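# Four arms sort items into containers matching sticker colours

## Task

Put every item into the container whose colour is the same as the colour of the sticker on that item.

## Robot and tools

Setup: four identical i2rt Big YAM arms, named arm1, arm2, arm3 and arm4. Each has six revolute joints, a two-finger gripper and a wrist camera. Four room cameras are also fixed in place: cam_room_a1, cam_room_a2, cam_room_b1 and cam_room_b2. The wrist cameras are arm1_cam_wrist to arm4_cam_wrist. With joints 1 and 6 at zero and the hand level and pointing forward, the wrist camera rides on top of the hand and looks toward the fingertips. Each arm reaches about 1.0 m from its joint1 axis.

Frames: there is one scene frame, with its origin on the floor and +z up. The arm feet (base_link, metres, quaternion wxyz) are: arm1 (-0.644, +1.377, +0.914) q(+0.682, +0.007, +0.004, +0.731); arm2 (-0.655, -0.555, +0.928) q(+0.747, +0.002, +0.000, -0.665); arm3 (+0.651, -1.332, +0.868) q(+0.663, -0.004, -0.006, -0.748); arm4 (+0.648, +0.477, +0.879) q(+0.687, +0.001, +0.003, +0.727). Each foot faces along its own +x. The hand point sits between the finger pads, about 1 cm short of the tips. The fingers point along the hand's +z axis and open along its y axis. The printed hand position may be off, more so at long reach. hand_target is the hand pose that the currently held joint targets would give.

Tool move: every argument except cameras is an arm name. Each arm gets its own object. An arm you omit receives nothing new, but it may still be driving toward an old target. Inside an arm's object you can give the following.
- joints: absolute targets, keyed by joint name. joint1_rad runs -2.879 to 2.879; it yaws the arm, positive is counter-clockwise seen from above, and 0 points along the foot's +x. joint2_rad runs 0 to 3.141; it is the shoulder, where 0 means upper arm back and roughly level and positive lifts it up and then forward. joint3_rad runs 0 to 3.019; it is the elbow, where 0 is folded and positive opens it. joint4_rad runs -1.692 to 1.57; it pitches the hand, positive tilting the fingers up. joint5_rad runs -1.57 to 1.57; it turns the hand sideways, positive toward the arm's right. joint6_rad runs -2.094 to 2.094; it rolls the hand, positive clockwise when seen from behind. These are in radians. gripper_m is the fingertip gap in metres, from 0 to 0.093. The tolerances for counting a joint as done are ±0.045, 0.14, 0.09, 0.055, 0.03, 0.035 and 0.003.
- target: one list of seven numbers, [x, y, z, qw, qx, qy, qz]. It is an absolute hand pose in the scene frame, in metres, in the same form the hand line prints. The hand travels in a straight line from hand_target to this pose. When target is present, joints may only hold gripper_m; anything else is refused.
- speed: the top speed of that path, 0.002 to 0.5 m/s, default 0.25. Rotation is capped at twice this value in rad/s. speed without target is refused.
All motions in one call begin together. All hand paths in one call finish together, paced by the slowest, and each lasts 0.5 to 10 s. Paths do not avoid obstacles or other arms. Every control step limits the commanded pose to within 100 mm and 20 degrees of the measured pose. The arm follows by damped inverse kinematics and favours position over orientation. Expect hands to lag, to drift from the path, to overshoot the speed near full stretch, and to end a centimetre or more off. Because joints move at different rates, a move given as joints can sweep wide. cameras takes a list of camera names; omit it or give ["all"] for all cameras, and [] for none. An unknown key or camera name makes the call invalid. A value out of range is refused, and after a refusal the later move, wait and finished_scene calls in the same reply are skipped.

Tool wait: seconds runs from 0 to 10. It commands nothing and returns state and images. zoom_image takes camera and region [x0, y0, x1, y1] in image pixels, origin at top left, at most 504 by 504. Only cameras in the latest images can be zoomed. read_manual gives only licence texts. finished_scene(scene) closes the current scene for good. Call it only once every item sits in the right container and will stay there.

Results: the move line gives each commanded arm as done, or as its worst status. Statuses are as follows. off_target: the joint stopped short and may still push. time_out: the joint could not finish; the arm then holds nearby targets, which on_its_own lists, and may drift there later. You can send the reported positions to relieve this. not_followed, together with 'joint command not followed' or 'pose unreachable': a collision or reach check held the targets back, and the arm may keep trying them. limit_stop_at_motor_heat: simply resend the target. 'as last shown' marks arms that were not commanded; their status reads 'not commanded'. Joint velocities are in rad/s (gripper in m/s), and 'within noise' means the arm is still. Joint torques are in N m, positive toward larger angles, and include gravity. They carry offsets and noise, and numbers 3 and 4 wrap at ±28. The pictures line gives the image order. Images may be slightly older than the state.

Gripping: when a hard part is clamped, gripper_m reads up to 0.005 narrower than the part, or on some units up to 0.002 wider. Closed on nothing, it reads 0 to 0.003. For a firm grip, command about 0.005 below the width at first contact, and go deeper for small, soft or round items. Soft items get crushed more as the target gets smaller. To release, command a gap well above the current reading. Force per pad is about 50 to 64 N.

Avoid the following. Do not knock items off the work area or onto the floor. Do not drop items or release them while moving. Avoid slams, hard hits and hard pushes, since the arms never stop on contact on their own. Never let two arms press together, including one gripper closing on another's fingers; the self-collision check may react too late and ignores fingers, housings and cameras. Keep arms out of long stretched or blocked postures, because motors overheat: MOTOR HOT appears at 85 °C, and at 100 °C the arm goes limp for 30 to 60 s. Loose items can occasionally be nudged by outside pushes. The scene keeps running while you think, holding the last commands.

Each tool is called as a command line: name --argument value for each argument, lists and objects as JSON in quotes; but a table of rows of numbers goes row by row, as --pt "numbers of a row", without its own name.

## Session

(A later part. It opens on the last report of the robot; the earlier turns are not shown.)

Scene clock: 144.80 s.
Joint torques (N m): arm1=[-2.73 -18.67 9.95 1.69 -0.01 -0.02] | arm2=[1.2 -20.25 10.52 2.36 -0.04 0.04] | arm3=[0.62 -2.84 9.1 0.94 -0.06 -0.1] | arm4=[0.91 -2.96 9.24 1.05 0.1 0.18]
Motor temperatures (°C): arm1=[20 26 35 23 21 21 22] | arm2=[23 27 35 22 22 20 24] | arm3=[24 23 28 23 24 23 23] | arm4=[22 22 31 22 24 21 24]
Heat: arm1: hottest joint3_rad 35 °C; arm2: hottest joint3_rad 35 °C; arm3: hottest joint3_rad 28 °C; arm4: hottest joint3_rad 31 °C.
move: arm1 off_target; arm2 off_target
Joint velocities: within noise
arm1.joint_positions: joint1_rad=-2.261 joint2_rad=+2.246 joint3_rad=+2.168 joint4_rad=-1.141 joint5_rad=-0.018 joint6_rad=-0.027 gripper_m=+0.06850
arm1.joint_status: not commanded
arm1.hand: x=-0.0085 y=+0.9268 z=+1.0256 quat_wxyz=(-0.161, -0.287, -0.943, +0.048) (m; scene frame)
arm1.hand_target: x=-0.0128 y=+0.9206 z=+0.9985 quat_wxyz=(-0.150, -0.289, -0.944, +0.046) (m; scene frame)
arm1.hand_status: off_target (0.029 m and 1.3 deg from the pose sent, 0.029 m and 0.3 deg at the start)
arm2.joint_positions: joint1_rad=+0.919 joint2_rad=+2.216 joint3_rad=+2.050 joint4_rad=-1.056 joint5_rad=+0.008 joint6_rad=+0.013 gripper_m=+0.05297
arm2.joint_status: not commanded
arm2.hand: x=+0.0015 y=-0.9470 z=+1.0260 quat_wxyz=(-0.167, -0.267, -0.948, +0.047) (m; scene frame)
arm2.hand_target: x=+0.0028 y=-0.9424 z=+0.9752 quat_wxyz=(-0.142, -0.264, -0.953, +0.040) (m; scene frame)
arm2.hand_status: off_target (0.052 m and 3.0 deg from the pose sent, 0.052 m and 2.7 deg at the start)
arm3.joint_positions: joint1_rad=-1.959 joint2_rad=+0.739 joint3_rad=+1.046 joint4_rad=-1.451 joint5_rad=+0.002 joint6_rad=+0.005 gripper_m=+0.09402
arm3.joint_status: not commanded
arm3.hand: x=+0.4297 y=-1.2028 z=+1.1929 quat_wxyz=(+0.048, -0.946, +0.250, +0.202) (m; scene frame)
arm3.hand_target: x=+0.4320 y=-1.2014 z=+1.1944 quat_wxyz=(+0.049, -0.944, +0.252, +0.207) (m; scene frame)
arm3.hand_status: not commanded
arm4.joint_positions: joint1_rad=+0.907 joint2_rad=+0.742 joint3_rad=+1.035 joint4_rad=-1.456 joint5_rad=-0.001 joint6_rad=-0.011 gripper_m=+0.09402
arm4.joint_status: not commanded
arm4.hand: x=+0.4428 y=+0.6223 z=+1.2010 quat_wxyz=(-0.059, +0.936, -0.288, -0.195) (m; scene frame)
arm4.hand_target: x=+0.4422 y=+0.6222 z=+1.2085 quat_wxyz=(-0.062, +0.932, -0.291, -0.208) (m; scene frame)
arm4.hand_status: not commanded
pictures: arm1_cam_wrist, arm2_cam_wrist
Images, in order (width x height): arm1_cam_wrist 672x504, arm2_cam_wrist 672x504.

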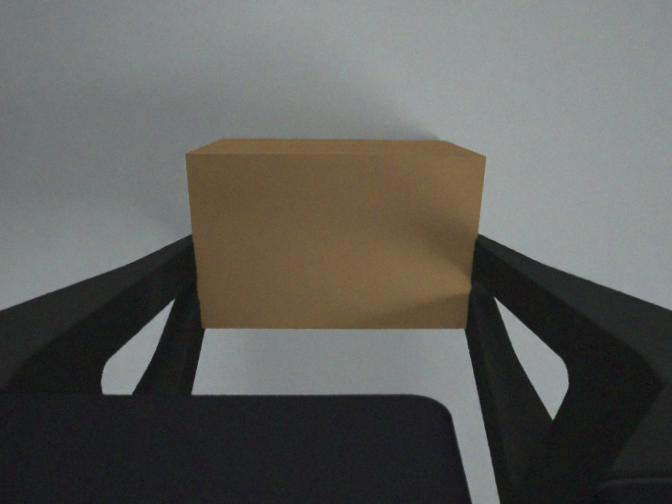

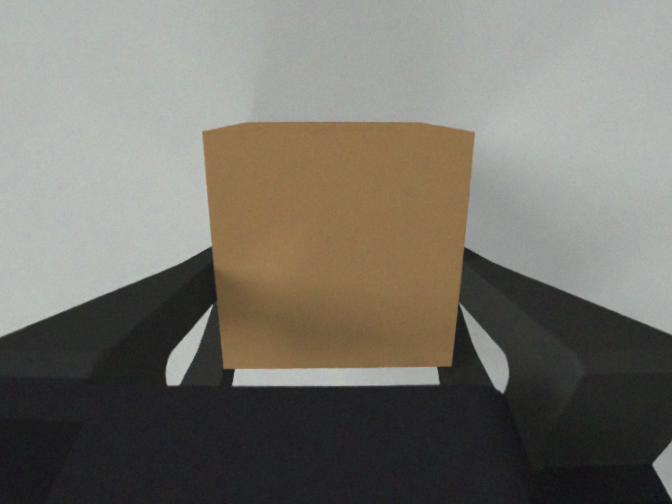

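move --arm1 '{"joints":{"joint2_rad":2.24,"joint3_rad":2.172,"joint4_rad":-1.185}}' --arm2 '{"joints":{"joint2_rad":2.209,"joint3_rad":2.057,"joint4_rad":-1.09}}' --cameras '[]'

move --arm1 '{"joints":{"gripper_m":0.078}}' --arm2 '{"joints":{"gripper_m":0.062}}' --cameras '["arm1_cam_wrist","arm2_cam_wrist"]'

move --arm1 '{"joints":{"gripper_m":0.093}}' --arm2 '{"joints":{"gripper_m":0.092}}' --cameras '[]'

move --arm1 '{"target":[-0.017,0.926,1.13,0.166,0.288,0.9418,-0.0508],"speed":0.15}' --arm2 '{"target":[-0.002,-0.943,1.13,0.1673,0.2631,0.949,-0.0464],"speed":0.15}' --cameras '["arm1_cam_wrist","arm2_cam_wrist"]'

Scene clock: 153.03 s.
Joint torques (N m): arm1=[-2.49 -21.66 11.34 0.08 -0.02 -0.04] | arm2=[1.26 -26.52 11.71 0.59 -0.04 0.03] | arm3=[0.44 -2.96 9.07 1.01 -0.07 -0.09] | arm4=[1.14 -2.84 9.21 0.94 0.12 0.12]
Motor temperatures (°C): arm1=[20 27 35 23 21 21 22] | arm2=[23 27 35 22 22 20 24] | arm3=[24 23 27 23 24 23 23] | arm4=[22 22 31 22 24 21 24]
Heat: arm1: hottest joint3_rad 35 °C; arm2: hottest joint3_rad 35 °C; arm3: hottest joint3_rad 27 °C; arm4: hottest joint3_rad 31 °C.
move: arm1 done; arm2 done
Joint velocities: within noise
arm1.joint_positions: joint1_rad=-2.261 joint2_rad=+2.245 joint3_rad=+2.168 joint4_rad=-1.165 joint5_rad=-0.018 joint6_rad=-0.027 gripper_m=+0.06850
arm1.joint_status: all done
arm1.hand: x=-0.0132 y=+0.9301 z=+1.0251 quat_wxyz=(-0.150, -0.287, -0.945, +0.045) (m; scene frame)
arm1.hand_target: x=-0.0201 y=+0.9262 z=+1.0289 quat_wxyz=(-0.145, -0.289, -0.945, +0.044) (m; scene frame)
arm1.hand_status: not commanded
arm2.joint_positions: joint1_rad=+0.919 joint2_rad=+2.214 joint3_rad=+2.050 joint4_rad=-1.070 joint5_rad=+0.008 joint6_rad=+0.013 gripper_m=+0.05297
arm2.joint_status: all done
arm2.hand: x=-0.0013 y=-0.9454 z=+1.0263 quat_wxyz=(-0.161, -0.268, -0.949, +0.045) (m; scene frame)
arm2.hand_target: x=-0.0011 y=-0.9403 z=+1.0317 quat_wxyz=(-0.158, -0.264, -0.951, +0.044) (m; scene frame)
arm2.hand_status: not commanded
arm3, arm4: as last shown
pictures: none
No camera images: "cameras" was empty.

Scene clock: 153.53 s.
Joint torques (N m): arm1=[-2.49 -21.25 11.51 0.62 -0.03 -0.04] | arm2=[1.38 -26.46 11.71 0.84 -0.05 0.05] | arm3=[0.5 -3.02 9.07 0.96 -0.08 -0.1] | arm4=[1.26 -2.78 9.32 1.03 0.12 0.16]
Motor temperatures (°C): arm1=[20 27 35 23 21 21 22] | arm2=[23 27 35 22 22 20 24] | arm3=[24 23 27 23 24 23 23] | arm4=[22 22 31 22 24 21 24]
Heat: arm1: hottest joint3_rad 35 °C; arm2: hottest joint3_rad 35 °C; arm3: hottest joint3_rad 27 °C; arm4: hottest joint3_rad 31 °C.
move: arm1 done; arm2 done
Joint velocities: within noise
arm1.joint_positions: joint1_rad=-2.261 joint2_rad=+2.245 joint3_rad=+2.166 joint4_rad=-1.175 joint5_rad=-0.018 joint6_rad=-0.028 gripper_m=+0.07796
arm1.joint_status: all done
arm1.hand: x=-0.0155 y=+0.9318 z=+1.0235 quat_wxyz=(-0.145, -0.287, -0.946, +0.043) (m; scene frame)
arm1.hand_target: x=-0.0201 y=+0.9262 z=+1.0289 quat_wxyz=(-0.145, -0.289, -0.945, +0.044) (m; scene frame)
arm1.hand_status: not commanded
arm2.joint_positions: joint1_rad=+0.919 joint2_rad=+2.214 joint3_rad=+2.050 joint4_rad=-1.077 joint5_rad=+0.008 joint6_rad=+0.013 gripper_m=+0.06193
arm2.joint_status: all done
arm2.hand: x=-0.0026 y=-0.9446 z=+1.0258 quat_wxyz=(-0.158, -0.268, -0.949, +0.044) (m; scene frame)
arm2.hand_target: x=-0.0010 y=-0.9404 z=+1.0317 quat_wxyz=(-0.158, -0.264, -0.951, +0.044) (m; scene frame)
arm2.hand_status: not commanded
arm3, arm4: as last shown
pictures: arm1_cam_wrist, arm2_cam_wrist
Images, in order (width x height): arm1_cam_wrist 672x504, arm2_cam_wrist 672x504.

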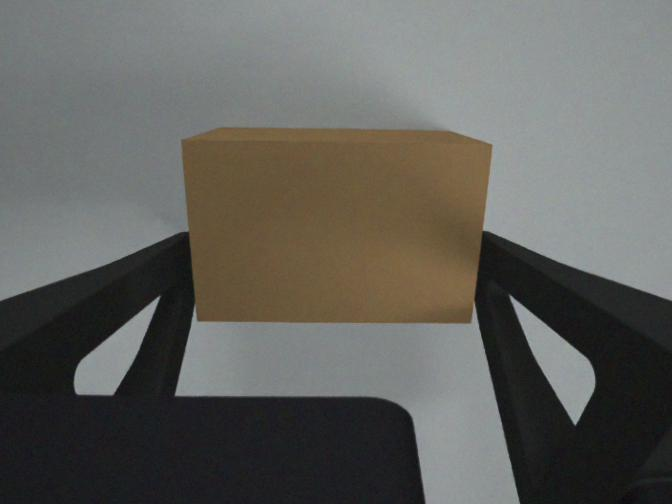

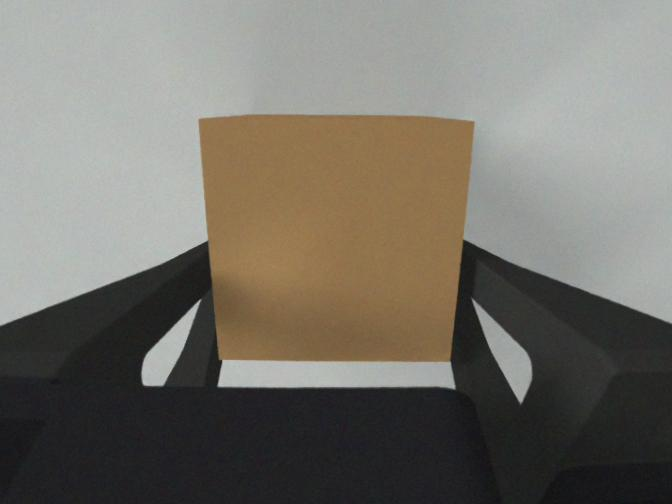

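Scene clock: 154.07 s.
Joint torques (N m): arm1=[-2.2 -21.13 11.67 0.59 -0.02 -0.02] | arm2=[1.14 -26.4 11.69 0.9 -0.04 0.04] | arm3=[0.38 -2.96 9.07 0.95 -0.06 -0.1] | arm4=[0.97 -2.96 9.4 0.98 0.13 0.18]
Motor temperatures (°C): arm1=[20 27 35 23 21 21 22] | arm2=[23 27 35 22 22 20 24] | arm3=[24 23 27 23 24 23 23] | arm4=[22 22 31 22 24 21 24]
Heat: arm1: hottest joint3_rad 35 °C; arm2: hottest joint3_rad 35 °C; arm3: hottest joint3_rad 27 °C; arm4: hottest joint3_rad 31 °C.
move: arm1 done; arm2 done
Joint velocities: within noise
arm1.joint_positions: joint1_rad=-2.261 joint2_rad=+2.245 joint3_rad=+2.166 joint4_rad=-1.175 joint5_rad=-0.018 joint6_rad=-0.028 gripper_m=+0.09294
arm1.joint_status: all done
arm1.hand: x=-0.0155 y=+0.9318 z=+1.0235 quat_wxyz=(-0.145, -0.287, -0.946, +0.043) (m; scene frame)
arm1.hand_target: x=-0.0201 y=+0.9262 z=+1.0289 quat_wxyz=(-0.145, -0.289, -0.945, +0.044) (m; scene frame)
arm1.hand_status: not commanded
arm2.joint_positions: joint1_rad=+0.919 joint2_rad=+2.214 joint3_rad=+2.050 joint4_rad=-1.077 joint5_rad=+0.008 joint6_rad=+0.013 gripper_m=+0.09190
arm2.joint_status: all done
arm2.hand: x=-0.0026 y=-0.9446 z=+1.0258 quat_wxyz=(-0.158, -0.268, -0.949, +0.044) (m; scene frame)
arm2.hand_target: x=-0.0010 y=-0.9404 z=+1.0317 quat_wxyz=(-0.158, -0.264, -0.951, +0.044) (m; scene frame)
arm2.hand_status: not commanded
arm3, arm4: as last shown
pictures: none
No camera images: "cameras" was empty.

Scene clock: 155.53 s.
Joint torques (N m): arm1=[-2.84 -21.19 16.25 0.51 -0.02 -0.01] | arm2=[0.97 -25.47 15.51 0.83 -0.07 0.01] | arm3=[0.5 -2.84 9.07 1.01 -0.08 -0.1] | arm4=[1.03 -3.31 9.2 0.96 0.1 0.15]
Motor temperatures (°C): arm1=[20 27 35 23 21 21 22] | arm2=[23 27 35 22 22 20 24] | arm3=[24 23 27 23 24 23 23] | arm4=[22 22 31 22 24 21 24]
Heat: arm1: hottest joint3_rad 35 °C; arm2: hottest joint3_rad 35 °C; arm3: hottest joint3_rad 27 °C; arm4: hottest joint3_rad 31 °C.
move: arm1 off_target; arm2 off_target
Joint velocities: within noise
arm1.joint_positions: joint1_rad=-2.261 joint2_rad=+2.224 joint3_rad=+2.326 joint4_rad=-1.366 joint5_rad=-0.018 joint6_rad=-0.028 gripper_m=+0.09294
arm1.joint_status: not commanded
arm1.hand: x=-0.0210 y=+0.9364 z=+1.0976 quat_wxyz=(-0.140, -0.288, -0.947, +0.042) (m; scene frame)
arm1.hand_target: x=-0.0183 y=+0.9269 z=+1.1297 quat_wxyz=(-0.166, -0.288, -0.942, +0.051) (m; scene frame)
arm1.hand_status: off_target (0.034 m and 3.2 deg from the pose sent, 0.107 m and 2.7 deg at the start)
arm2.joint_positions: joint1_rad=+0.919 joint2_rad=+2.174 joint3_rad=+2.204 joint4_rad=-1.286 joint5_rad=+0.008 joint6_rad=+0.013 gripper_m=+0.09190
arm2.joint_status: not commanded
arm2.hand: x=-0.0107 y=-0.9402 z=+1.1096 quat_wxyz=(-0.151, -0.268, -0.951, +0.042) (m; scene frame)
arm2.hand_target: x=-0.0029 y=-0.9426 z=+1.1300 quat_wxyz=(-0.168, -0.263, -0.949, +0.047) (m; scene frame)
arm2.hand_status: off_target (0.022 m and 2.0 deg from the pose sent, 0.104 m and 1.2 deg at the start)
arm3, arm4: as last shown
pictures: arm1_cam_wrist, arm2_cam_wrist
Images, in order (width x height): arm1_cam_wrist 672x504, arm2_cam_wrist 672x504.

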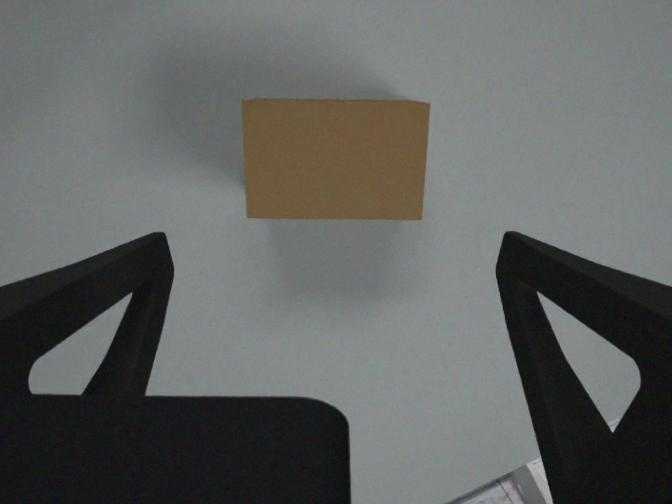

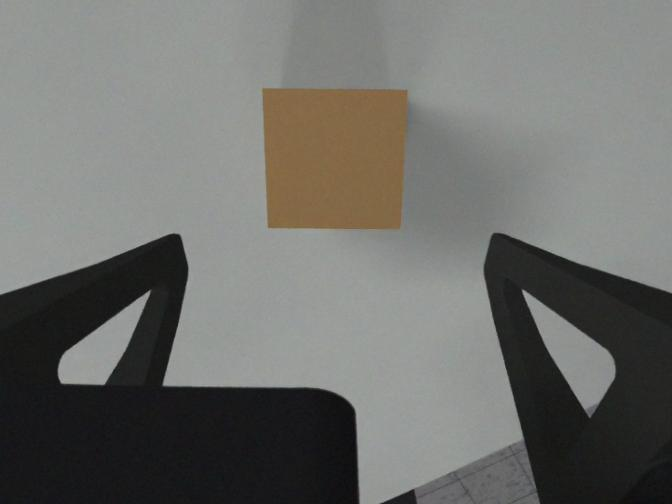

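move --arm1 '{"target":[-0.31,1.14,1.15,0.166,0.288,0.9418,-0.0508]}' --arm2 '{"target":[-0.31,-0.77,1.15,0.1673,0.2631,0.949,-0.0464]}' --arm3 '{"target":[0.225,-1.095,1.14,0.0587,-0.9397,0.265,0.2083]}' --arm4 '{"target":[0.23,0.767,1.14,0.0633,-0.9336,0.2855,0.2069]}' --cameras '[]'

move --arm1 '{"joints":{"joint2_rad":0.73,"joint3_rad":1.044,"joint4_rad":-1.5}}' --arm2 '{"joints":{"joint2_rad":0.73,"joint3_rad":1.044,"joint4_rad":-1.5}}' --arm3 '{"target":[0.0,-0.972,1.12,0.0587,-0.9397,0.265,0.2083],"speed":0.18}' --arm4 '{"target":[-0.004,0.95,1.12,0.0633,-0.9336,0.2855,0.2069],"speed":0.18}' --cameras '["arm3_cam_wrist","arm4_cam_wrist"]'

Scene clock: 169.03 s.
Joint torques (N m): arm1=[-2.43 -5.89 11.43 0.73 -0.03 -0.03] | arm2=[-0.03 -9.35 10.25 1.07 -0.19 -0.08] | arm3=[2.32 -11.81 13.98 1.16 0.15 0.03] | arm4=[1.32 -12.69 12.77 1.24 0.15 0.06]
Motor temperatures (°C): arm1=[20 27 37 23 21 21 22] | arm2=[23 27 35 22 22 20 24] | arm3=[24 23 28 23 24 23 23] | arm4=[22 22 32 22 24 21 24]
Heat: arm1: hottest joint3_rad 37 °C; arm2: hottest joint3_rad 35 °C; arm3: hottest joint3_rad 28 °C; arm4: hottest joint3_rad 32 °C.
move: arm1 done; arm2 off_target; arm3 off_target; arm4 off_target
Joint velocities: within noise
arm1.joint_positions: joint1_rad=-2.261 joint2_rad=+1.171 joint3_rad=+1.081 joint4_rad=-1.110 joint5_rad=-0.018 joint6_rad=-0.028 gripper_m=+0.09294
arm1.joint_status: not commanded
arm1.hand: x=-0.3079 y=+1.1422 z=+1.1505 quat_wxyz=(-0.169, -0.286, -0.942, +0.052) (m; scene frame)
arm1.hand_target: x=-0.3100 y=+1.1400 z=+1.1500 quat_wxyz=(-0.166, -0.288, -0.942, +0.051) (m; scene frame)
arm1.hand_status: done (0.003 m and 0.5 deg from the pose sent, 0.357 m and 3.2 deg at the start)
arm2.joint_positions: joint1_rad=+0.909 joint2_rad=+1.186 joint3_rad=+1.060 joint4_rad=-1.069 joint5_rad=+0.003 joint6_rad=+0.002 gripper_m=+0.09190
arm2.joint_status: not commanded
arm2.hand: x=-0.3037 y=-0.7701 z=+1.1585 quat_wxyz=(-0.180, -0.265, -0.946, +0.050) (m; scene frame)
arm2.hand_target: x=-0.3100 y=-0.7699 z=+1.1501 quat_wxyz=(-0.167, -0.263, -0.949, +0.046) (m; scene frame)
arm2.hand_status: off_target (0.011 m and 1.6 deg from the pose sent, 0.347 m and 2.0 deg at the start)
arm3.joint_positions: joint1_rad=-1.952 joint2_rad=+1.324 joint3_rad=+1.230 joint4_rad=-1.096 joint5_rad=+0.034 joint6_rad=+0.045 gripper_m=+0.09402
arm3.joint_status: not commanded
arm3.hand: x=+0.2443 y=-1.0981 z=+1.1142 quat_wxyz=(+0.053, -0.945, +0.269, +0.178) (m; scene frame)
arm3.hand_target: x=+0.2265 y=-1.0958 z=+1.1402 quat_wxyz=(+0.058, -0.940, +0.265, +0.209) (m; scene frame)
arm3.hand_status: off_target (0.032 m and 3.6 deg from the pose sent, 0.237 m and 2.3 deg at the start)
arm4.joint_positions: joint1_rad=+0.907 joint2_rad=+1.389 joint3_rad=+1.260 joint4_rad=-1.064 joint5_rad=-0.001 joint6_rad=-0.011 gripper_m=+0.09402
arm4.joint_status: not commanded
arm4.hand: x=+0.2472 y=+0.7576 z=+1.1175 quat_wxyz=(-0.054, +0.939, -0.289, -0.180) (m; scene frame)
arm4.hand_target: x=+0.2312 y=+0.7662 z=+1.1403 quat_wxyz=(-0.063, +0.934, -0.286, -0.207) (m; scene frame)
arm4.hand_status: off_target (0.030 m and 3.3 deg from the pose sent, 0.264 m and 1.5 deg at the start)
pictures: none
No camera images: "cameras" was empty.

Scene clock: 171.73 s.
Joint torques (N m): arm1=[-2.26 1.55 12 0.68 -0.04 0] | arm2=[-0.09 -1.55 10.4 1.07 -0.19 -0.07] | arm3=[2.14 -23.12 14.26 0.42 0.08 -0.03] | arm4=[0.56 -25.11 12.55 0.28 -0.04 -0.09]
Motor temperatures (°C): arm1=[20 27 37 23 21 21 22] | arm2=[23 27 35 22 22 20 24] | arm3=[24 23 28 23 24 23 23] | arm4=[22 22 32 22 24 21 24]
Heat: arm1: hottest joint3_rad 37 °C; arm2: hottest joint3_rad 35 °C; arm3: hottest joint3_rad 28 °C; arm4: hottest joint3_rad 32 °C.
move: arm1 done; arm2 done; arm3 off_target; arm4 done
Joint velocities: within noise
arm1.joint_positions: joint1_rad=-2.261 joint2_rad=+0.724 joint3_rad=+1.030 joint4_rad=-1.492 joint5_rad=-0.018 joint6_rad=-0.028 gripper_m=+0.09294
arm1.joint_status: all done
arm1.hand: x=-0.4426 y=+1.2392 z=+1.2300 quat_wxyz=(-0.176, -0.285, -0.941, +0.054) (m; scene frame)
arm1.hand_target: x=-0.4427 y=+1.2372 z=+1.2345 quat_wxyz=(-0.176, -0.287, -0.940, +0.054) (m; scene frame)
arm1.hand_status: not commanded
arm2.joint_positions: joint1_rad=+0.909 joint2_rad=+0.720 joint3_rad=+1.050 joint4_rad=-1.488 joint5_rad=+0.003 joint6_rad=+0.002 gripper_m=+0.09190
arm2.joint_status: all done
arm2.hand: x=-0.4492 y=-0.6824 z=+1.2580 quat_wxyz=(-0.197, -0.264, -0.942, +0.054) (m; scene frame)
arm2.hand_target: x=-0.4513 y=-0.6830 z=+1.2519 quat_wxyz=(-0.184, -0.262, -0.946, +0.051) (m; scene frame)
arm2.hand_status: not commanded
arm3.joint_positions: joint1_rad=-1.952 joint2_rad=+2.033 joint3_rad=+2.105 joint4_rad=-1.233 joint5_rad=+0.034 joint6_rad=+0.045 gripper_m=+0.09402
arm3.joint_status: not commanded
arm3.hand: x=+0.0134 y=-0.9716 z=+1.1028 quat_wxyz=(+0.056, -0.942, +0.269, +0.192) (m; scene frame)
arm3.hand_target: x=+0.0009 y=-0.9725 z=+1.1199 quat_wxyz=(+0.059, -0.940, +0.265, +0.209) (m; scene frame)
arm3.hand_status: off_target (0.022 m and 2.0 deg from the pose sent, 0.275 m and 3.6 deg at the start)
arm4.joint_positions: joint1_rad=+0.895 joint2_rad=+2.310 joint3_rad=+2.573 joint4_rad=-1.407 joint5_rad=-0.006 joint6_rad=-0.019 gripper_m=+0.09402
arm4.joint_status: not commanded
arm4.hand: x=-0.0009 y=+0.9410 z=+1.1206 quat_wxyz=(-0.062, +0.933, -0.289, -0.204) (m; scene frame)
arm4.hand_target: x=-0.0036 y=+0.9496 z=+1.1199 quat_wxyz=(-0.064, +0.933, -0.285, -0.208) (m; scene frame)
arm4.hand_status: done (0.010 m and 0.6 deg from the pose sent, 0.316 m and 3.3 deg at the start)
pictures: arm3_cam_wrist, arm4_cam_wrist
Images, in order (width x height): arm3_cam_wrist 672x504, arm4_cam_wrist 672x504.

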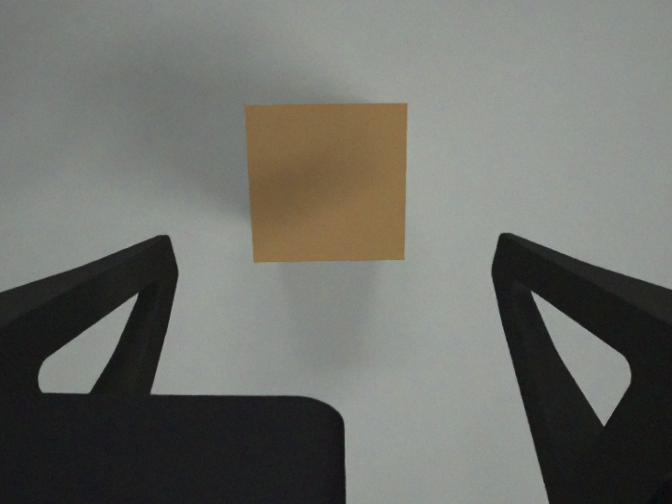

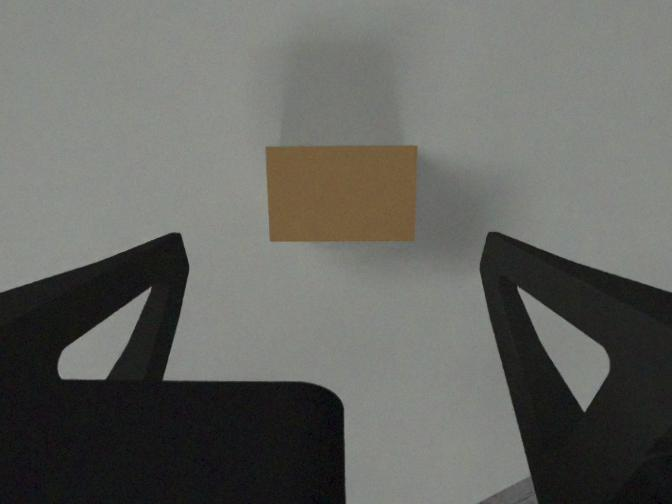

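move --arm3 '{"target":[-0.008,-0.967,1.08,0.0587,-0.9397,0.265,0.2083],"speed":0.12}' --arm4 '{"target":[-0.008,0.953,1.08,0.0633,-0.9336,0.2855,0.2069],"speed":0.12}' --cameras '["arm3_cam_wrist","arm4_cam_wrist"]'

Scene clock: 182.90 s.
Joint torques (N m): arm1=[-2.61 1.67 11.96 0.72 -0.04 -0.01] | arm2=[0.09 -1.49 10.41 1.06 -0.19 -0.08] | arm3=[2.08 -23.12 9.31 1.43 0.06 -0.04] | arm4=[0.03 -26.99 9.32 1.36 -0.03 -0.09]
Motor temperatures (°C): arm1=[20 26 37 23 21 21 22] | arm2=[23 27 35 22 22 20 23] | arm3=[24 25 31 23 24 23 23] | arm4=[22 23 33 22 24 21 24]
Heat: arm1: hottest joint3_rad 37 °C; arm2: hottest joint3_rad 35 °C; arm3: hottest joint3_rad 31 °C; arm4: hottest joint3_rad 33 °C.
move: arm3 off_target; arm4 done
Joint velocities: within noise
arm1, arm2: as last shown
arm3.joint_positions: joint1_rad=-1.952 joint2_rad=+2.056 joint3_rad=+2.105 joint4_rad=-1.170 joint5_rad=+0.034 joint6_rad=+0.045 gripper_m=+0.09402
arm3.joint_status: not commanded
arm3.hand: x=-0.0011 y=-0.9638 z=+1.0931 quat_wxyz=(+0.060, -0.938, +0.268, +0.211) (m; scene frame)
arm3.hand_target: x=-0.0077 y=-0.9671 z=+1.0801 quat_wxyz=(+0.059, -0.940, +0.265, +0.208) (m; scene frame)
arm3.hand_status: off_target (0.015 m and 0.6 deg from the pose sent, 0.032 m and 2.0 deg at the start)
arm4.joint_positions: joint1_rad=+0.895 joint2_rad=+2.310 joint3_rad=+2.478 joint4_rad=-1.315 joint5_rad=-0.006 joint6_rad=-0.020 gripper_m=+0.09402
arm4.joint_status: not commanded
arm4.hand: x=-0.0068 y=+0.9450 z=+1.0850 quat_wxyz=(-0.061, +0.934, -0.289, -0.202) (m; scene frame)
arm4.hand_target: x=-0.0078 y=+0.9528 z=+1.0800 quat_wxyz=(-0.063, +0.934, -0.285, -0.207) (m; scene frame)
arm4.hand_status: done (0.010 m and 0.7 deg from the pose sent, 0.043 m and 0.6 deg at the start)
pictures: arm3_cam_wrist, arm4_cam_wrist
Images, in order (width x height): arm3_cam_wrist 672x504, arm4_cam_wrist 672x504.

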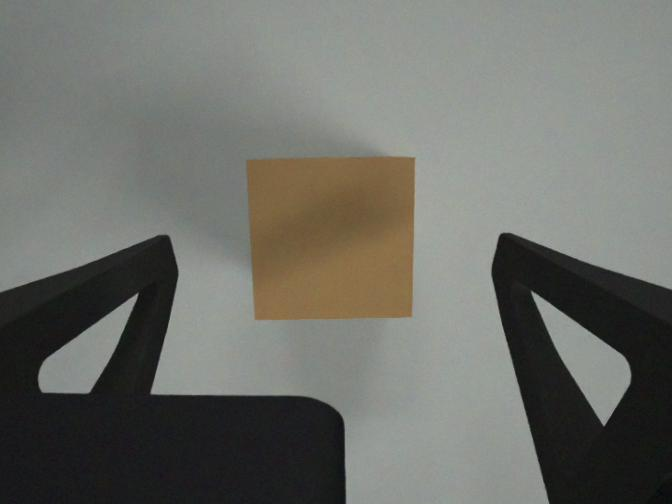

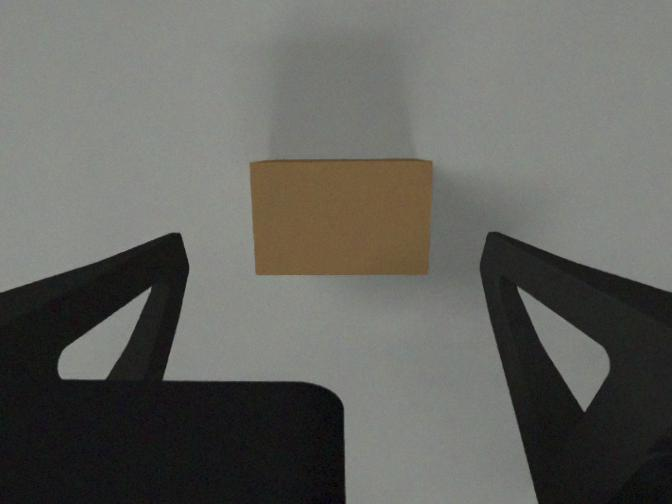

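move --arm3 '{"target":[-0.006,-0.967,1.035,0.0587,-0.9397,0.265,0.2083],"speed":0.1}' --arm4 '{"target":[-0.007,0.952,1.04,0.0633,-0.9336,0.2855,0.2069],"speed":0.1}' --cameras '["arm3_cam_wrist","arm4_cam_wrist"]'

Scene clock: 187.97 s.
Joint torques (N m): arm1=[-2.96 1.44 12.03 0.87 -0.03 0.03] | arm2=[0.03 -1.49 10.37 1.06 -0.18 -0.08] | arm3=[1.85 -23.3 9.11 1.39 0.03 -0.06] | arm4=[0.67 -29.63 9.2 1.2 -0.02 -0.1]
Motor temperatures (°C): arm1=[20 26 37 23 21 21 22] | arm2=[23 27 35 22 22 20 23] | arm3=[24 25 31 23 24 23 23] | arm4=[22 23 33 22 24 21 24]
Heat: arm1: hottest joint3_rad 37 °C; arm2: hottest joint3_rad 35 °C; arm3: hottest joint3_rad 31 °C; arm4: hottest joint3_rad 33 °C.
move: arm3 off_target; arm4 off_target
Joint velocities: within noise
arm1, arm2: as last shown
arm3.joint_positions: joint1_rad=-1.952 joint2_rad=+2.058 joint3_rad=+1.988 joint4_rad=-1.052 joint5_rad=+0.034 joint6_rad=+0.045 gripper_m=+0.09402
arm3.joint_status: not commanded
arm3.hand: x=-0.0011 y=-0.9644 z=+1.0469 quat_wxyz=(+0.060, -0.938, +0.268, +0.211) (m; scene frame)
arm3.hand_target: x=-0.0058 y=-0.9670 z=+1.0352 quat_wxyz=(+0.059, -0.940, +0.265, +0.208) (m; scene frame)
arm3.hand_status: off_target (0.013 m and 0.5 deg from the pose sent, 0.058 m and 0.6 deg at the start)
arm4.joint_positions: joint1_rad=+0.895 joint2_rad=+2.310 joint3_rad=+2.328 joint4_rad=-1.189 joint5_rad=-0.006 joint6_rad=-0.020 gripper_m=+0.09402
arm4.joint_status: not commanded
arm4.hand: x=-0.0071 y=+0.9448 z=+1.0257 quat_wxyz=(-0.058, +0.936, -0.289, -0.191) (m; scene frame)
arm4.hand_target: x=-0.0069 y=+0.9518 z=+1.0401 quat_wxyz=(-0.063, +0.934, -0.286, -0.207) (m; scene frame)
arm4.hand_status: off_target (0.016 m and 2.0 deg from the pose sent, 0.046 m and 0.7 deg at the start)
pictures: arm3_cam_wrist, arm4_cam_wrist
Images, in order (width x height): arm3_cam_wrist 672x504, arm4_cam_wrist 672x504.

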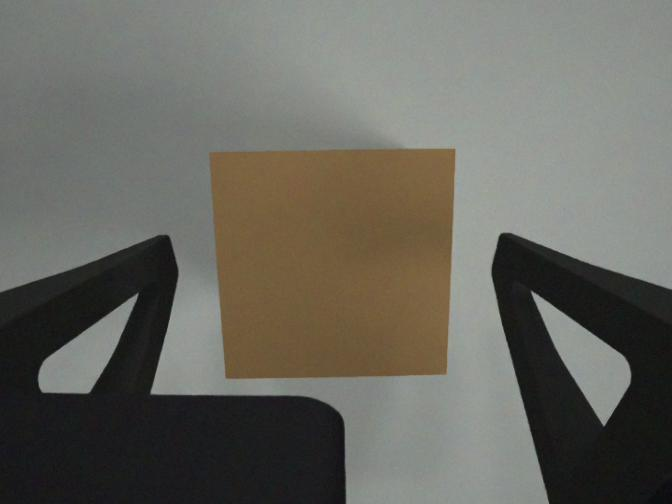

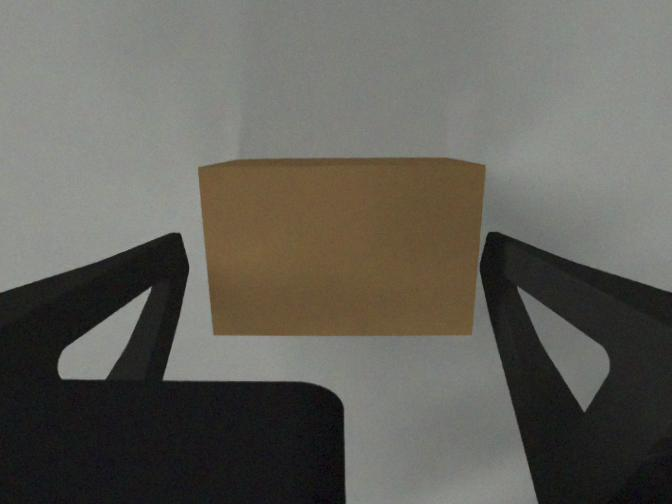

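move --arm3 '{"target":[-0.001,-0.969,1.018,0.0587,-0.9397,0.265,0.2083],"speed":0.08}' --arm4 '{"joints":{"gripper_m":0.072}}' --cameras '["arm3_cam_wrist"]'

move --arm3 '{"joints":{"gripper_m":0.056}}' --arm4 '{"joints":{"gripper_m":0.057}}' --cameras '["arm3_cam_wrist","arm4_cam_wrist"]'

move --arm3 '{"joints":{"gripper_m":0.042}}' --cameras '["arm3_cam_wrist"]'

Scene clock: 196.10 s.
Joint torques (N m): arm1=[-1.9 1.2 12.14 0.65 -0.07 -0.02] | arm2=[0.03 -1.49 10.39 1.06 -0.18 -0.07] | arm3=[1.85 -24 9.01 1.44 0.01 -0.07] | arm4=[0.73 -29.57 9.21 1.11 -0.03 -0.08]
Motor temperatures (°C): arm1=[20 26 37 23 21 21 22] | arm2=[23 26 35 22 22 20 23] | arm3=[24 25 30 23 24 23 23] | arm4=[22 24 34 22 24 21 24]
Heat: arm1: hottest joint3_rad 37 °C; arm2: hottest joint3_rad 35 °C; arm3: hottest joint3_rad 30 °C; arm4: hottest joint3_rad 34 °C.
move: arm3 done; arm4 done
Joint velocities: within noise
arm1, arm2: as last shown
arm3.joint_positions: joint1_rad=-1.952 joint2_rad=+2.058 joint3_rad=+1.929 joint4_rad=-1.001 joint5_rad=+0.034 joint6_rad=+0.045 gripper_m=+0.09402
arm3.joint_status: not commanded
arm3.hand: x=+0.0025 y=-0.9667 z=+1.0236 quat_wxyz=(+0.059, -0.939, +0.268, +0.207) (m; scene frame)
arm3.hand_target: x=-0.0009 y=-0.9690 z=+1.0181 quat_wxyz=(+0.059, -0.940, +0.265, +0.208) (m; scene frame)
arm3.hand_status: done (0.007 m and 0.4 deg from the pose sent, 0.029 m and 0.5 deg at the start)
arm4.joint_positions: joint1_rad=+0.894 joint2_rad=+2.310 joint3_rad=+2.328 joint4_rad=-1.189 joint5_rad=-0.006 joint6_rad=-0.020 gripper_m=+0.07212
arm4.joint_status: all done
arm4.hand: x=-0.0069 y=+0.9450 z=+1.0257 quat_wxyz=(-0.057, +0.936, -0.289, -0.191) (m; scene frame)
arm4.hand_target: x=-0.0069 y=+0.9518 z=+1.0401 quat_wxyz=(-0.063, +0.934, -0.286, -0.207) (m; scene frame)
arm4.hand_status: not commanded
pictures: arm3_cam_wrist
Images, in order (width x height): arm3_cam_wrist 672x504.

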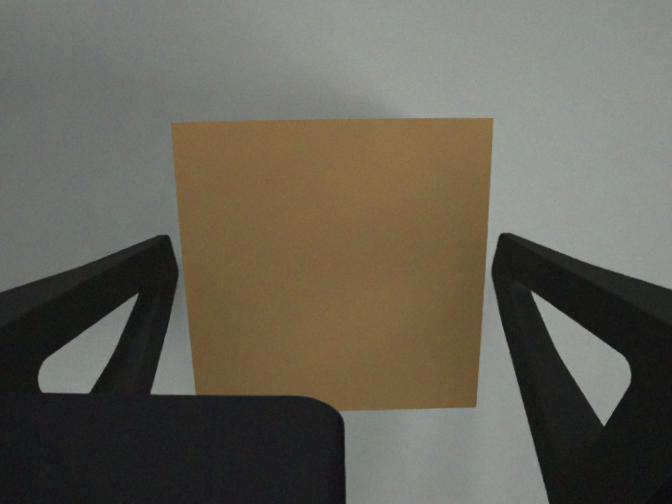

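Scene clock: 196.67 s.
Joint torques (N m): arm1=[-1.96 1.03 12.08 0.76 -0.03 -0.01] | arm2=[0.03 -1.49 10.39 1.09 -0.19 -0.08] | arm3=[1.9 -24.06 8.95 1.44 -0.01 -0.07] | arm4=[0.67 -29.57 9.17 1.18 -0.03 -0.11]
Motor temperatures (°C): arm1=[20 26 37 23 21 21 22] | arm2=[23 26 35 22 22 20 23] | arm3=[24 25 30 23 24 23 23] | arm4=[22 24 34 22 24 21 24]
Heat: arm1: hottest joint3_rad 37 °C; arm2: hottest joint3_rad 35 °C; arm3: hottest joint3_rad 30 °C; arm4: hottest joint3_rad 34 °C.
move: arm3 done; arm4 off_target
Joint velocities: within noise
arm1, arm2: as last shown
arm3.joint_positions: joint1_rad=-1.952 joint2_rad=+2.058 joint3_rad=+1.929 joint4_rad=-1.001 joint5_rad=+0.034 joint6_rad=+0.045 gripper_m=+0.05606
arm3.joint_status: all done
arm3.hand: x=+0.0025 y=-0.9667 z=+1.0236 quat_wxyz=(+0.059, -0.939, +0.268, +0.207) (m; scene frame)
arm3.hand_target: x=-0.0009 y=-0.9690 z=+1.0181 quat_wxyz=(+0.059, -0.940, +0.265, +0.208) (m; scene frame)
arm3.hand_status: not commanded
arm4.joint_positions: joint1_rad=+0.894 joint2_rad=+2.310 joint3_rad=+2.328 joint4_rad=-1.189 joint5_rad=-0.006 joint6_rad=-0.020 gripper_m=+0.06915
arm4.joint_status: gripper_m off_target (ended at +0.06918, target +0.05700)
arm4.hand: x=-0.0069 y=+0.9450 z=+1.0257 quat_wxyz=(-0.058, +0.936, -0.289, -0.191) (m; scene frame)
arm4.hand_target: x=-0.0069 y=+0.9518 z=+1.0401 quat_wxyz=(-0.063, +0.934, -0.285, -0.207) (m; scene frame)
arm4.hand_status: not commanded
pictures: arm3_cam_wrist, arm4_cam_wrist
Images, in order (width x height): arm3_cam_wrist 672x504, arm4_cam_wrist 672x504.

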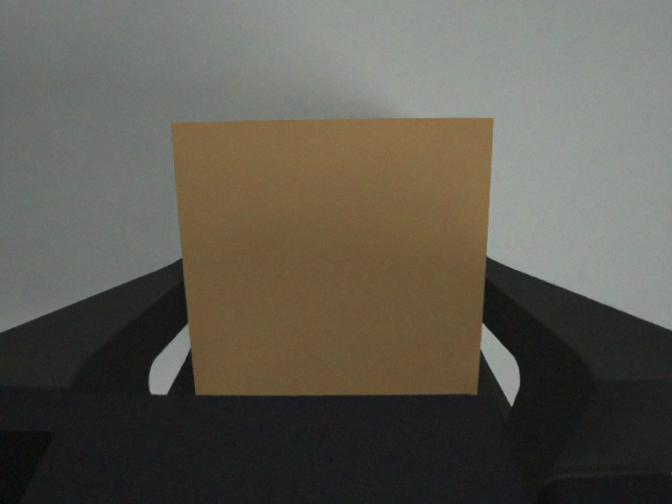

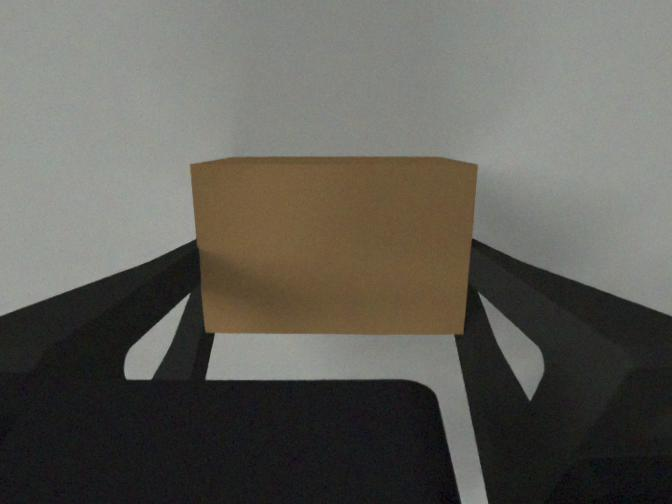

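Scene clock: 197.13 s.
Joint torques (N m): arm1=[-2.43 1.08 12.14 0.59 -0.05 -0.04] | arm2=[-0.03 -1.55 10.37 1.1 -0.18 -0.07] | arm3=[1.96 -23.88 9.05 1.44 0 -0.08] | arm4=[0.38 -29.57 9.1 1.2 -0.06 -0.06]
Motor temperatures (°C): arm1=[20 26 37 23 21 21 22] | arm2=[23 26 35 22 22 20 23] | arm3=[24 25 30 23 24 23 23] | arm4=[22 24 34 22 24 21 24]
Heat: arm1: hottest joint3_rad 37 °C; arm2: hottest joint3_rad 35 °C; arm3: hottest joint3_rad 30 °C; arm4: hottest joint3_rad 34 °C.
move: arm3 off_target
Joint velocities: within noise
arm1, arm2, arm4: as last shown
arm3.joint_positions: joint1_rad=-1.952 joint2_rad=+2.058 joint3_rad=+1.929 joint4_rad=-1.001 joint5_rad=+0.034 joint6_rad=+0.045 gripper_m=+0.05291
arm3.joint_status: gripper_m off_target (ended at +0.05294, target +0.04200)
arm3.hand: x=+0.0025 y=-0.9667 z=+1.0236 quat_wxyz=(+0.059, -0.939, +0.268, +0.207) (m; scene frame)
arm3.hand_target: x=-0.0009 y=-0.9690 z=+1.0181 quat_wxyz=(+0.059, -0.940, +0.265, +0.208) (m; scene frame)
arm3.hand_status: not commanded
pictures: arm3_cam_wrist
Images, in order (width x height): arm3_cam_wrist 672x504.

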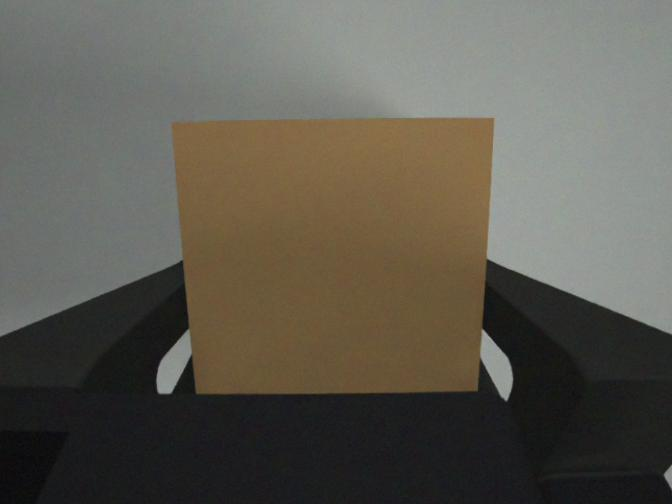

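move --arm3 '{"target":[0.0,-0.968,1.12,0.0587,-0.9397,0.265,0.2083],"speed":0.12}' --arm4 '{"target":[-0.007,0.951,1.115,0.0633,-0.9336,0.2855,0.2069],"speed":0.12}' --cameras '["arm3_cam_wrist","arm4_cam_wrist"]'

move --arm3 '{"target":[0.25,-1.105,1.16,0.0587,-0.9397,0.265,0.2083]}' --arm4 '{"target":[0.25,0.757,1.16,0.0633,-0.9336,0.2855,0.2069]}' --cameras '[]'

move --arm3 '{"joints":{"joint2_rad":0.73,"joint3_rad":1.044,"joint4_rad":-1.46}}' --arm4 '{"joints":{"joint2_rad":0.73,"joint3_rad":1.044,"joint4_rad":-1.46}}' --cameras '["arm3_cam_wrist","arm4_cam_wrist"]'

move --arm3 '{"joints":{"joint1_rad":0.983,"joint5_rad":0,"joint6_rad":0}}' --arm4 '{"joints":{"joint1_rad":-1.133,"joint5_rad":0,"joint6_rad":0}}' --cameras '["arm3_cam_wrist","arm4_cam_wrist"]'

Scene clock: 210.63 s.
Joint torques (N m): arm1=[-2.49 1.55 12.04 0.69 -0.06 0.02] | arm2=[0.03 -1.49 10.4 1.11 -0.18 -0.08] | arm3=[1.73 -25.29 14.08 0.49 0 -0.07] | arm4=[0.73 -25.82 12.55 0.34 -0.03 -0.04]
Motor temperatures (°C): arm1=[20 25 37 23 21 21 22] | arm2=[23 26 34 22 22 20 23] | arm3=[24 25 30 23 24 23 24] | arm4=[22 26 35 22 24 21 25]
Heat: arm1: hottest joint3_rad 37 °C; arm2: hottest joint3_rad 34 °C; arm3: hottest joint3_rad 30 °C; arm4: hottest joint3_rad 35 °C.
move: arm3 off_target; arm4 done
Joint velocities: within noise
arm1, arm2: as last shown
arm3.joint_positions: joint1_rad=-1.952 joint2_rad=+2.058 joint3_rad=+2.116 joint4_rad=-1.239 joint5_rad=+0.034 joint6_rad=+0.045 gripper_m=+0.05292
arm3.joint_status: not commanded
arm3.hand: x=+0.0104 y=-0.9701 z=+1.0901 quat_wxyz=(+0.054, -0.944, +0.269, +0.182) (m; scene frame)
arm3.hand_target: x=+0.0014 y=-0.9686 z=+1.1199 quat_wxyz=(+0.059, -0.940, +0.265, +0.209) (m; scene frame)
arm3.hand_status: off_target (0.032 m and 3.1 deg from the pose sent, 0.097 m and 0.4 deg at the start)
arm4.joint_positions: joint1_rad=+0.894 joint2_rad=+2.325 joint3_rad=+2.583 joint4_rad=-1.405 joint5_rad=-0.006 joint6_rad=-0.021 gripper_m=+0.06915
arm4.joint_status: not commanded
arm4.hand: x=-0.0033 y=+0.9430 z=+1.1138 quat_wxyz=(-0.061, +0.934, -0.288, -0.202) (m; scene frame)
arm4.hand_target: x=-0.0066 y=+0.9507 z=+1.1150 quat_wxyz=(-0.064, +0.933, -0.285, -0.208) (m; scene frame)
arm4.hand_status: done (0.009 m and 0.7 deg from the pose sent, 0.090 m and 2.0 deg at the start)
pictures: arm3_cam_wrist, arm4_cam_wrist
Images, in order (width x height): arm3_cam_wrist 672x504, arm4_cam_wrist 672x504.

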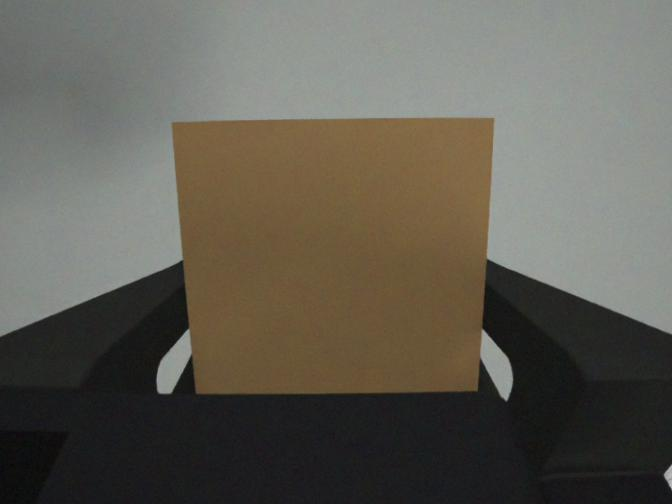

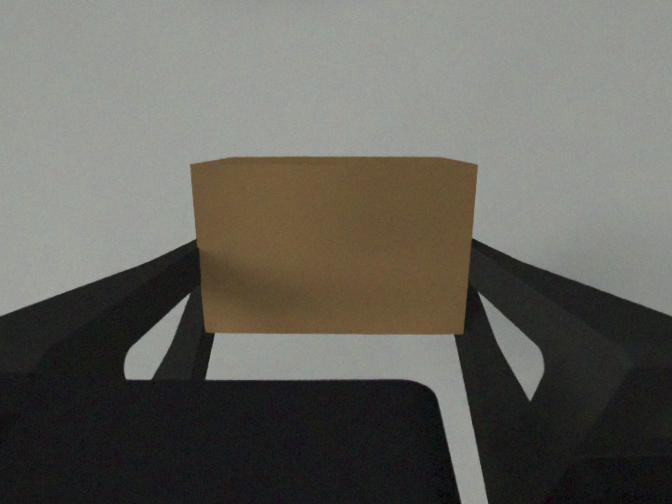

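Scene clock: 212.60 s.
Joint torques (N m): arm1=[-3.19 1.67 12.04 0.72 -0.05 -0.04] | arm2=[0.03 -1.55 10.37 1.09 -0.19 -0.08] | arm3=[2.08 -10.7 9.28 0.72 0.06 -0.03] | arm4=[1.49 -12.1 9.44 0.59 0.21 0.1]
Motor temperatures (°C): arm1=[20 25 37 23 21 21 22] | arm2=[23 26 34 22 22 20 23] | arm3=[24 25 30 23 24 23 24] | arm4=[22 26 35 22 24 21 25]
Heat: arm1: hottest joint3_rad 37 °C; arm2: hottest joint3_rad 34 °C; arm3: hottest joint3_rad 30 °C; arm4: hottest joint3_rad 35 °C.
move: arm3 done; arm4 done
Joint velocities: within noise
arm1, arm2: as last shown
arm3.joint_positions: joint1_rad=-1.952 joint2_rad=+1.255 joint3_rad=+1.280 joint4_rad=-1.141 joint5_rad=+0.034 joint6_rad=+0.045 gripper_m=+0.05292
arm3.joint_status: not commanded
arm3.hand: x=+0.2514 y=-1.1014 z=+1.1643 quat_wxyz=(+0.061, -0.937, +0.268, +0.214) (m; scene frame)
arm3.hand_target: x=+0.2501 y=-1.1049 z=+1.1600 quat_wxyz=(+0.059, -0.940, +0.265, +0.208) (m; scene frame)
arm3.hand_status: done (0.006 m and 0.8 deg from the pose sent, 0.284 m and 3.1 deg at the start)
arm4.joint_positions: joint1_rad=+0.898 joint2_rad=+1.335 joint3_rad=+1.305 joint4_rad=-1.104 joint5_rad=-0.005 joint6_rad=-0.021 gripper_m=+0.06915
arm4.joint_status: not commanded
arm4.hand: x=+0.2532 y=+0.7586 z=+1.1601 quat_wxyz=(-0.063, +0.933, -0.286, -0.208) (m; scene frame)
arm4.hand_target: x=+0.2500 y=+0.7570 z=+1.1602 quat_wxyz=(-0.063, +0.934, -0.285, -0.207) (m; scene frame)
arm4.hand_status: done (0.004 m and 0.2 deg from the pose sent, 0.318 m and 0.7 deg at the start)
pictures: none
No camera images: "cameras" was empty.

Scene clock: 214.03 s.
Joint torques (N m): arm1=[-2.43 0.73 12.01 0.87 -0.04 0] | arm2=[-0.03 -1.38 10.39 1.07 -0.19 -0.07] | arm3=[1.79 -1.44 9.43 0.7 0.06 -0.03] | arm4=[1.49 -1.03 9.28 0.47 0.21 0.05]
Motor temperatures (°C): arm1=[20 25 37 23 21 21 22] | arm2=[23 26 34 22 22 20 23] | arm3=[24 25 30 23 24 23 24] | arm4=[22 26 35 22 24 21 25]
Heat: arm1: hottest joint3_rad 37 °C; arm2: hottest joint3_rad 34 °C; arm3: hottest joint3_rad 30 °C; arm4: hottest joint3_rad 35 °C.
move: arm3 done; arm4 done
Joint velocities: within noise
arm1.joint_positions: joint1_rad=-2.261 joint2_rad=+0.724 joint3_rad=+1.030 joint4_rad=-1.492 joint5_rad=-0.018 joint6_rad=-0.028 gripper_m=+0.09294
arm1.joint_status: not commanded
arm1.hand: x=-0.4426 y=+1.2392 z=+1.2300 quat_wxyz=(-0.176, -0.285, -0.941, +0.054) (m; scene frame)
arm1.hand_target: x=-0.4427 y=+1.2372 z=+1.2345 quat_wxyz=(-0.176, -0.287, -0.940, +0.054) (m; scene frame)
arm1.hand_status: not commanded
arm2.joint_positions: joint1_rad=+0.909 joint2_rad=+0.720 joint3_rad=+1.050 joint4_rad=-1.488 joint5_rad=+0.003 joint6_rad=+0.002 gripper_m=+0.09190
arm2.joint_status: not commanded
arm2.hand: x=-0.4492 y=-0.6824 z=+1.2580 quat_wxyz=(-0.197, -0.264, -0.942, +0.054) (m; scene frame)
arm2.hand_target: x=-0.4513 y=-0.6830 z=+1.2519 quat_wxyz=(-0.184, -0.262, -0.946, +0.051) (m; scene frame)
arm2.hand_status: not commanded
arm3.joint_positions: joint1_rad=-1.952 joint2_rad=+0.728 joint3_rad=+1.042 joint4_rad=-1.457 joint5_rad=+0.034 joint6_rad=+0.045 gripper_m=+0.05292
arm3.joint_status: all done
arm3.hand: x=+0.4348 y=-1.2016 z=+1.1930 quat_wxyz=(+0.058, -0.940, +0.268, +0.201) (m; scene frame)
arm3.hand_target: x=+0.4338 y=-1.2033 z=+1.1933 quat_wxyz=(+0.057, -0.942, +0.265, +0.200) (m; scene frame)
arm3.hand_status: not commanded
arm4.joint_positions: joint1_rad=+0.898 joint2_rad=+0.722 joint3_rad=+1.035 joint4_rad=-1.452 joint5_rad=-0.005 joint6_rad=-0.021 gripper_m=+0.06915
arm4.joint_status: all done
arm4.hand: x=+0.4462 y=+0.6221 z=+1.2054 quat_wxyz=(-0.063, +0.934, -0.287, -0.205) (m; scene frame)
arm4.hand_target: x=+0.4449 y=+0.6214 z=+1.2070 quat_wxyz=(-0.062, +0.935, -0.286, -0.202) (m; scene frame)
arm4.hand_status: not commanded
pictures: arm3_cam_wrist, arm4_cam_wrist
Images, in order (width x height): arm3_cam_wrist 672x504, arm4_cam_wrist 672x504.

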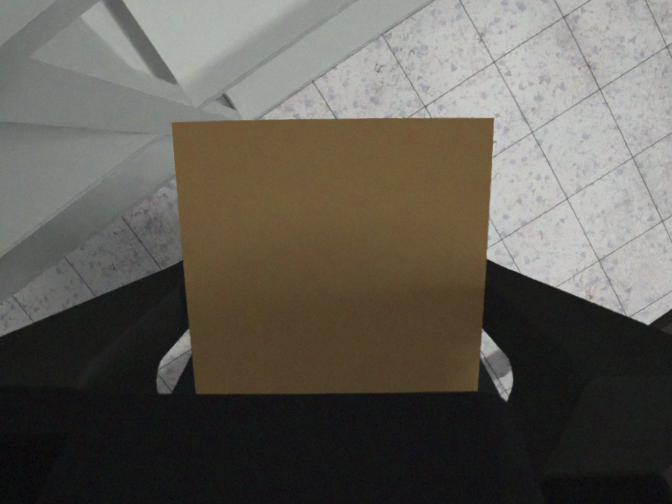

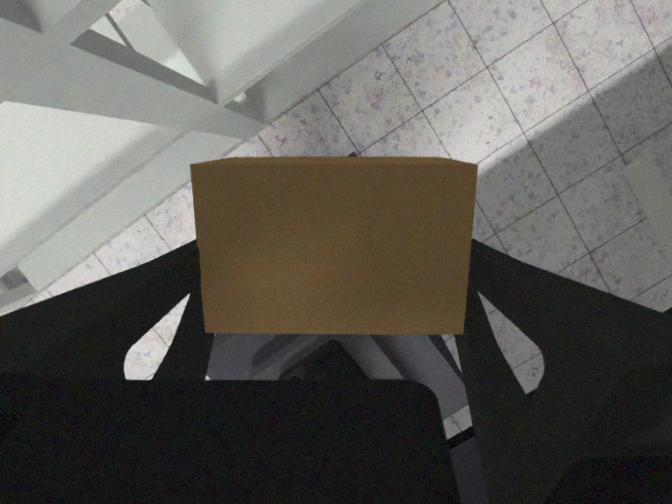

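Scene clock: 216.37 s.
Joint torques (N m): arm1=[-2.73 1.26 12.11 0.81 -0.03 0.02] | arm2=[-0.03 -1.44 10.36 1.07 -0.18 -0.08] | arm3=[1.9 -1.67 9.43 0.8 0.1 -0.12] | arm4=[0.32 -1.14 9.35 0.39 0.04 0.14]
Motor temperatures (°C): arm1=[20 25 37 23 21 21 22] | arm2=[23 26 34 22 22 20 23] | arm3=[24 25 30 23 24 23 24] | arm4=[22 26 35 22 24 21 25]
Heat: arm1: hottest joint3_rad 37 °C; arm2: hottest joint3_rad 34 °C; arm3: hottest joint3_rad 30 °C; arm4: hottest joint3_rad 35 °C.
move: arm3 done; arm4 done
Joint velocities: within noise
arm1, arm2: as last shown
arm3.joint_positions: joint1_rad=+0.973 joint2_rad=+0.731 joint3_rad=+1.042 joint4_rad=-1.457 joint5_rad=-0.002 joint6_rad=+0.006 gripper_m=+0.05291
arm3.joint_status: all done
arm3.hand: x=+0.8388 y=-1.4920 z=+1.1967 quat_wxyz=(-0.201, -0.345, -0.913, +0.079) (m; scene frame)
arm3.hand_target: x=+0.8399 y=-1.4898 z=+1.1976 quat_wxyz=(-0.201, -0.338, -0.916, +0.079) (m; scene frame)
arm3.hand_status: not commanded
arm4.joint_positions: joint1_rad=-1.130 joint2_rad=+0.724 joint3_rad=+1.035 joint4_rad=-1.452 joint5_rad=+0.001 joint6_rad=-0.011 gripper_m=+0.06918
arm4.joint_status: all done
arm4.hand: x=+0.8687 y=+0.5967 z=+1.2030 quat_wxyz=(-0.204, +0.246, -0.946, -0.050) (m; scene frame)
arm4.hand_target: x=+0.8692 y=+0.5964 z=+1.2052 quat_wxyz=(-0.201, +0.239, -0.948, -0.051) (m; scene frame)
arm4.hand_status: not commanded
pictures: arm3_cam_wrist, arm4_cam_wrist
Images, in order (width x height): arm3_cam_wrist 672x504, arm4_cam_wrist 672x504.

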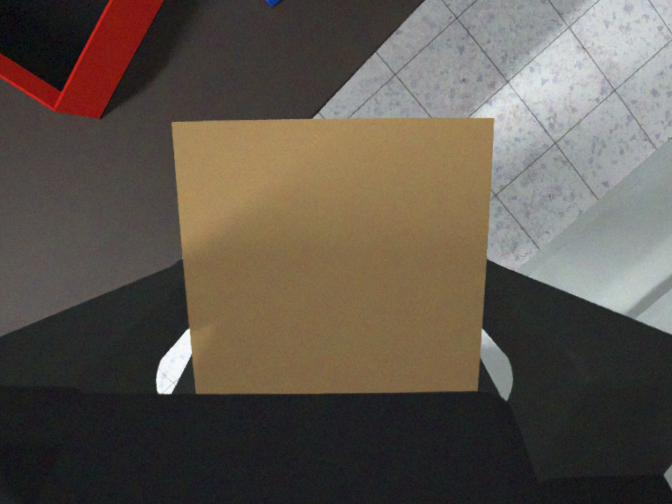

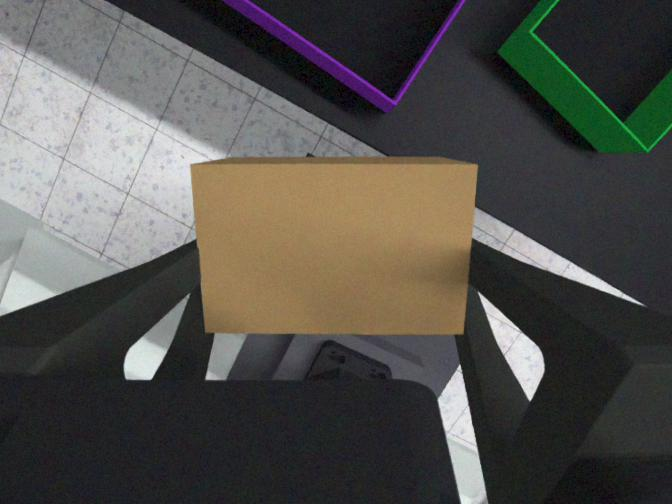

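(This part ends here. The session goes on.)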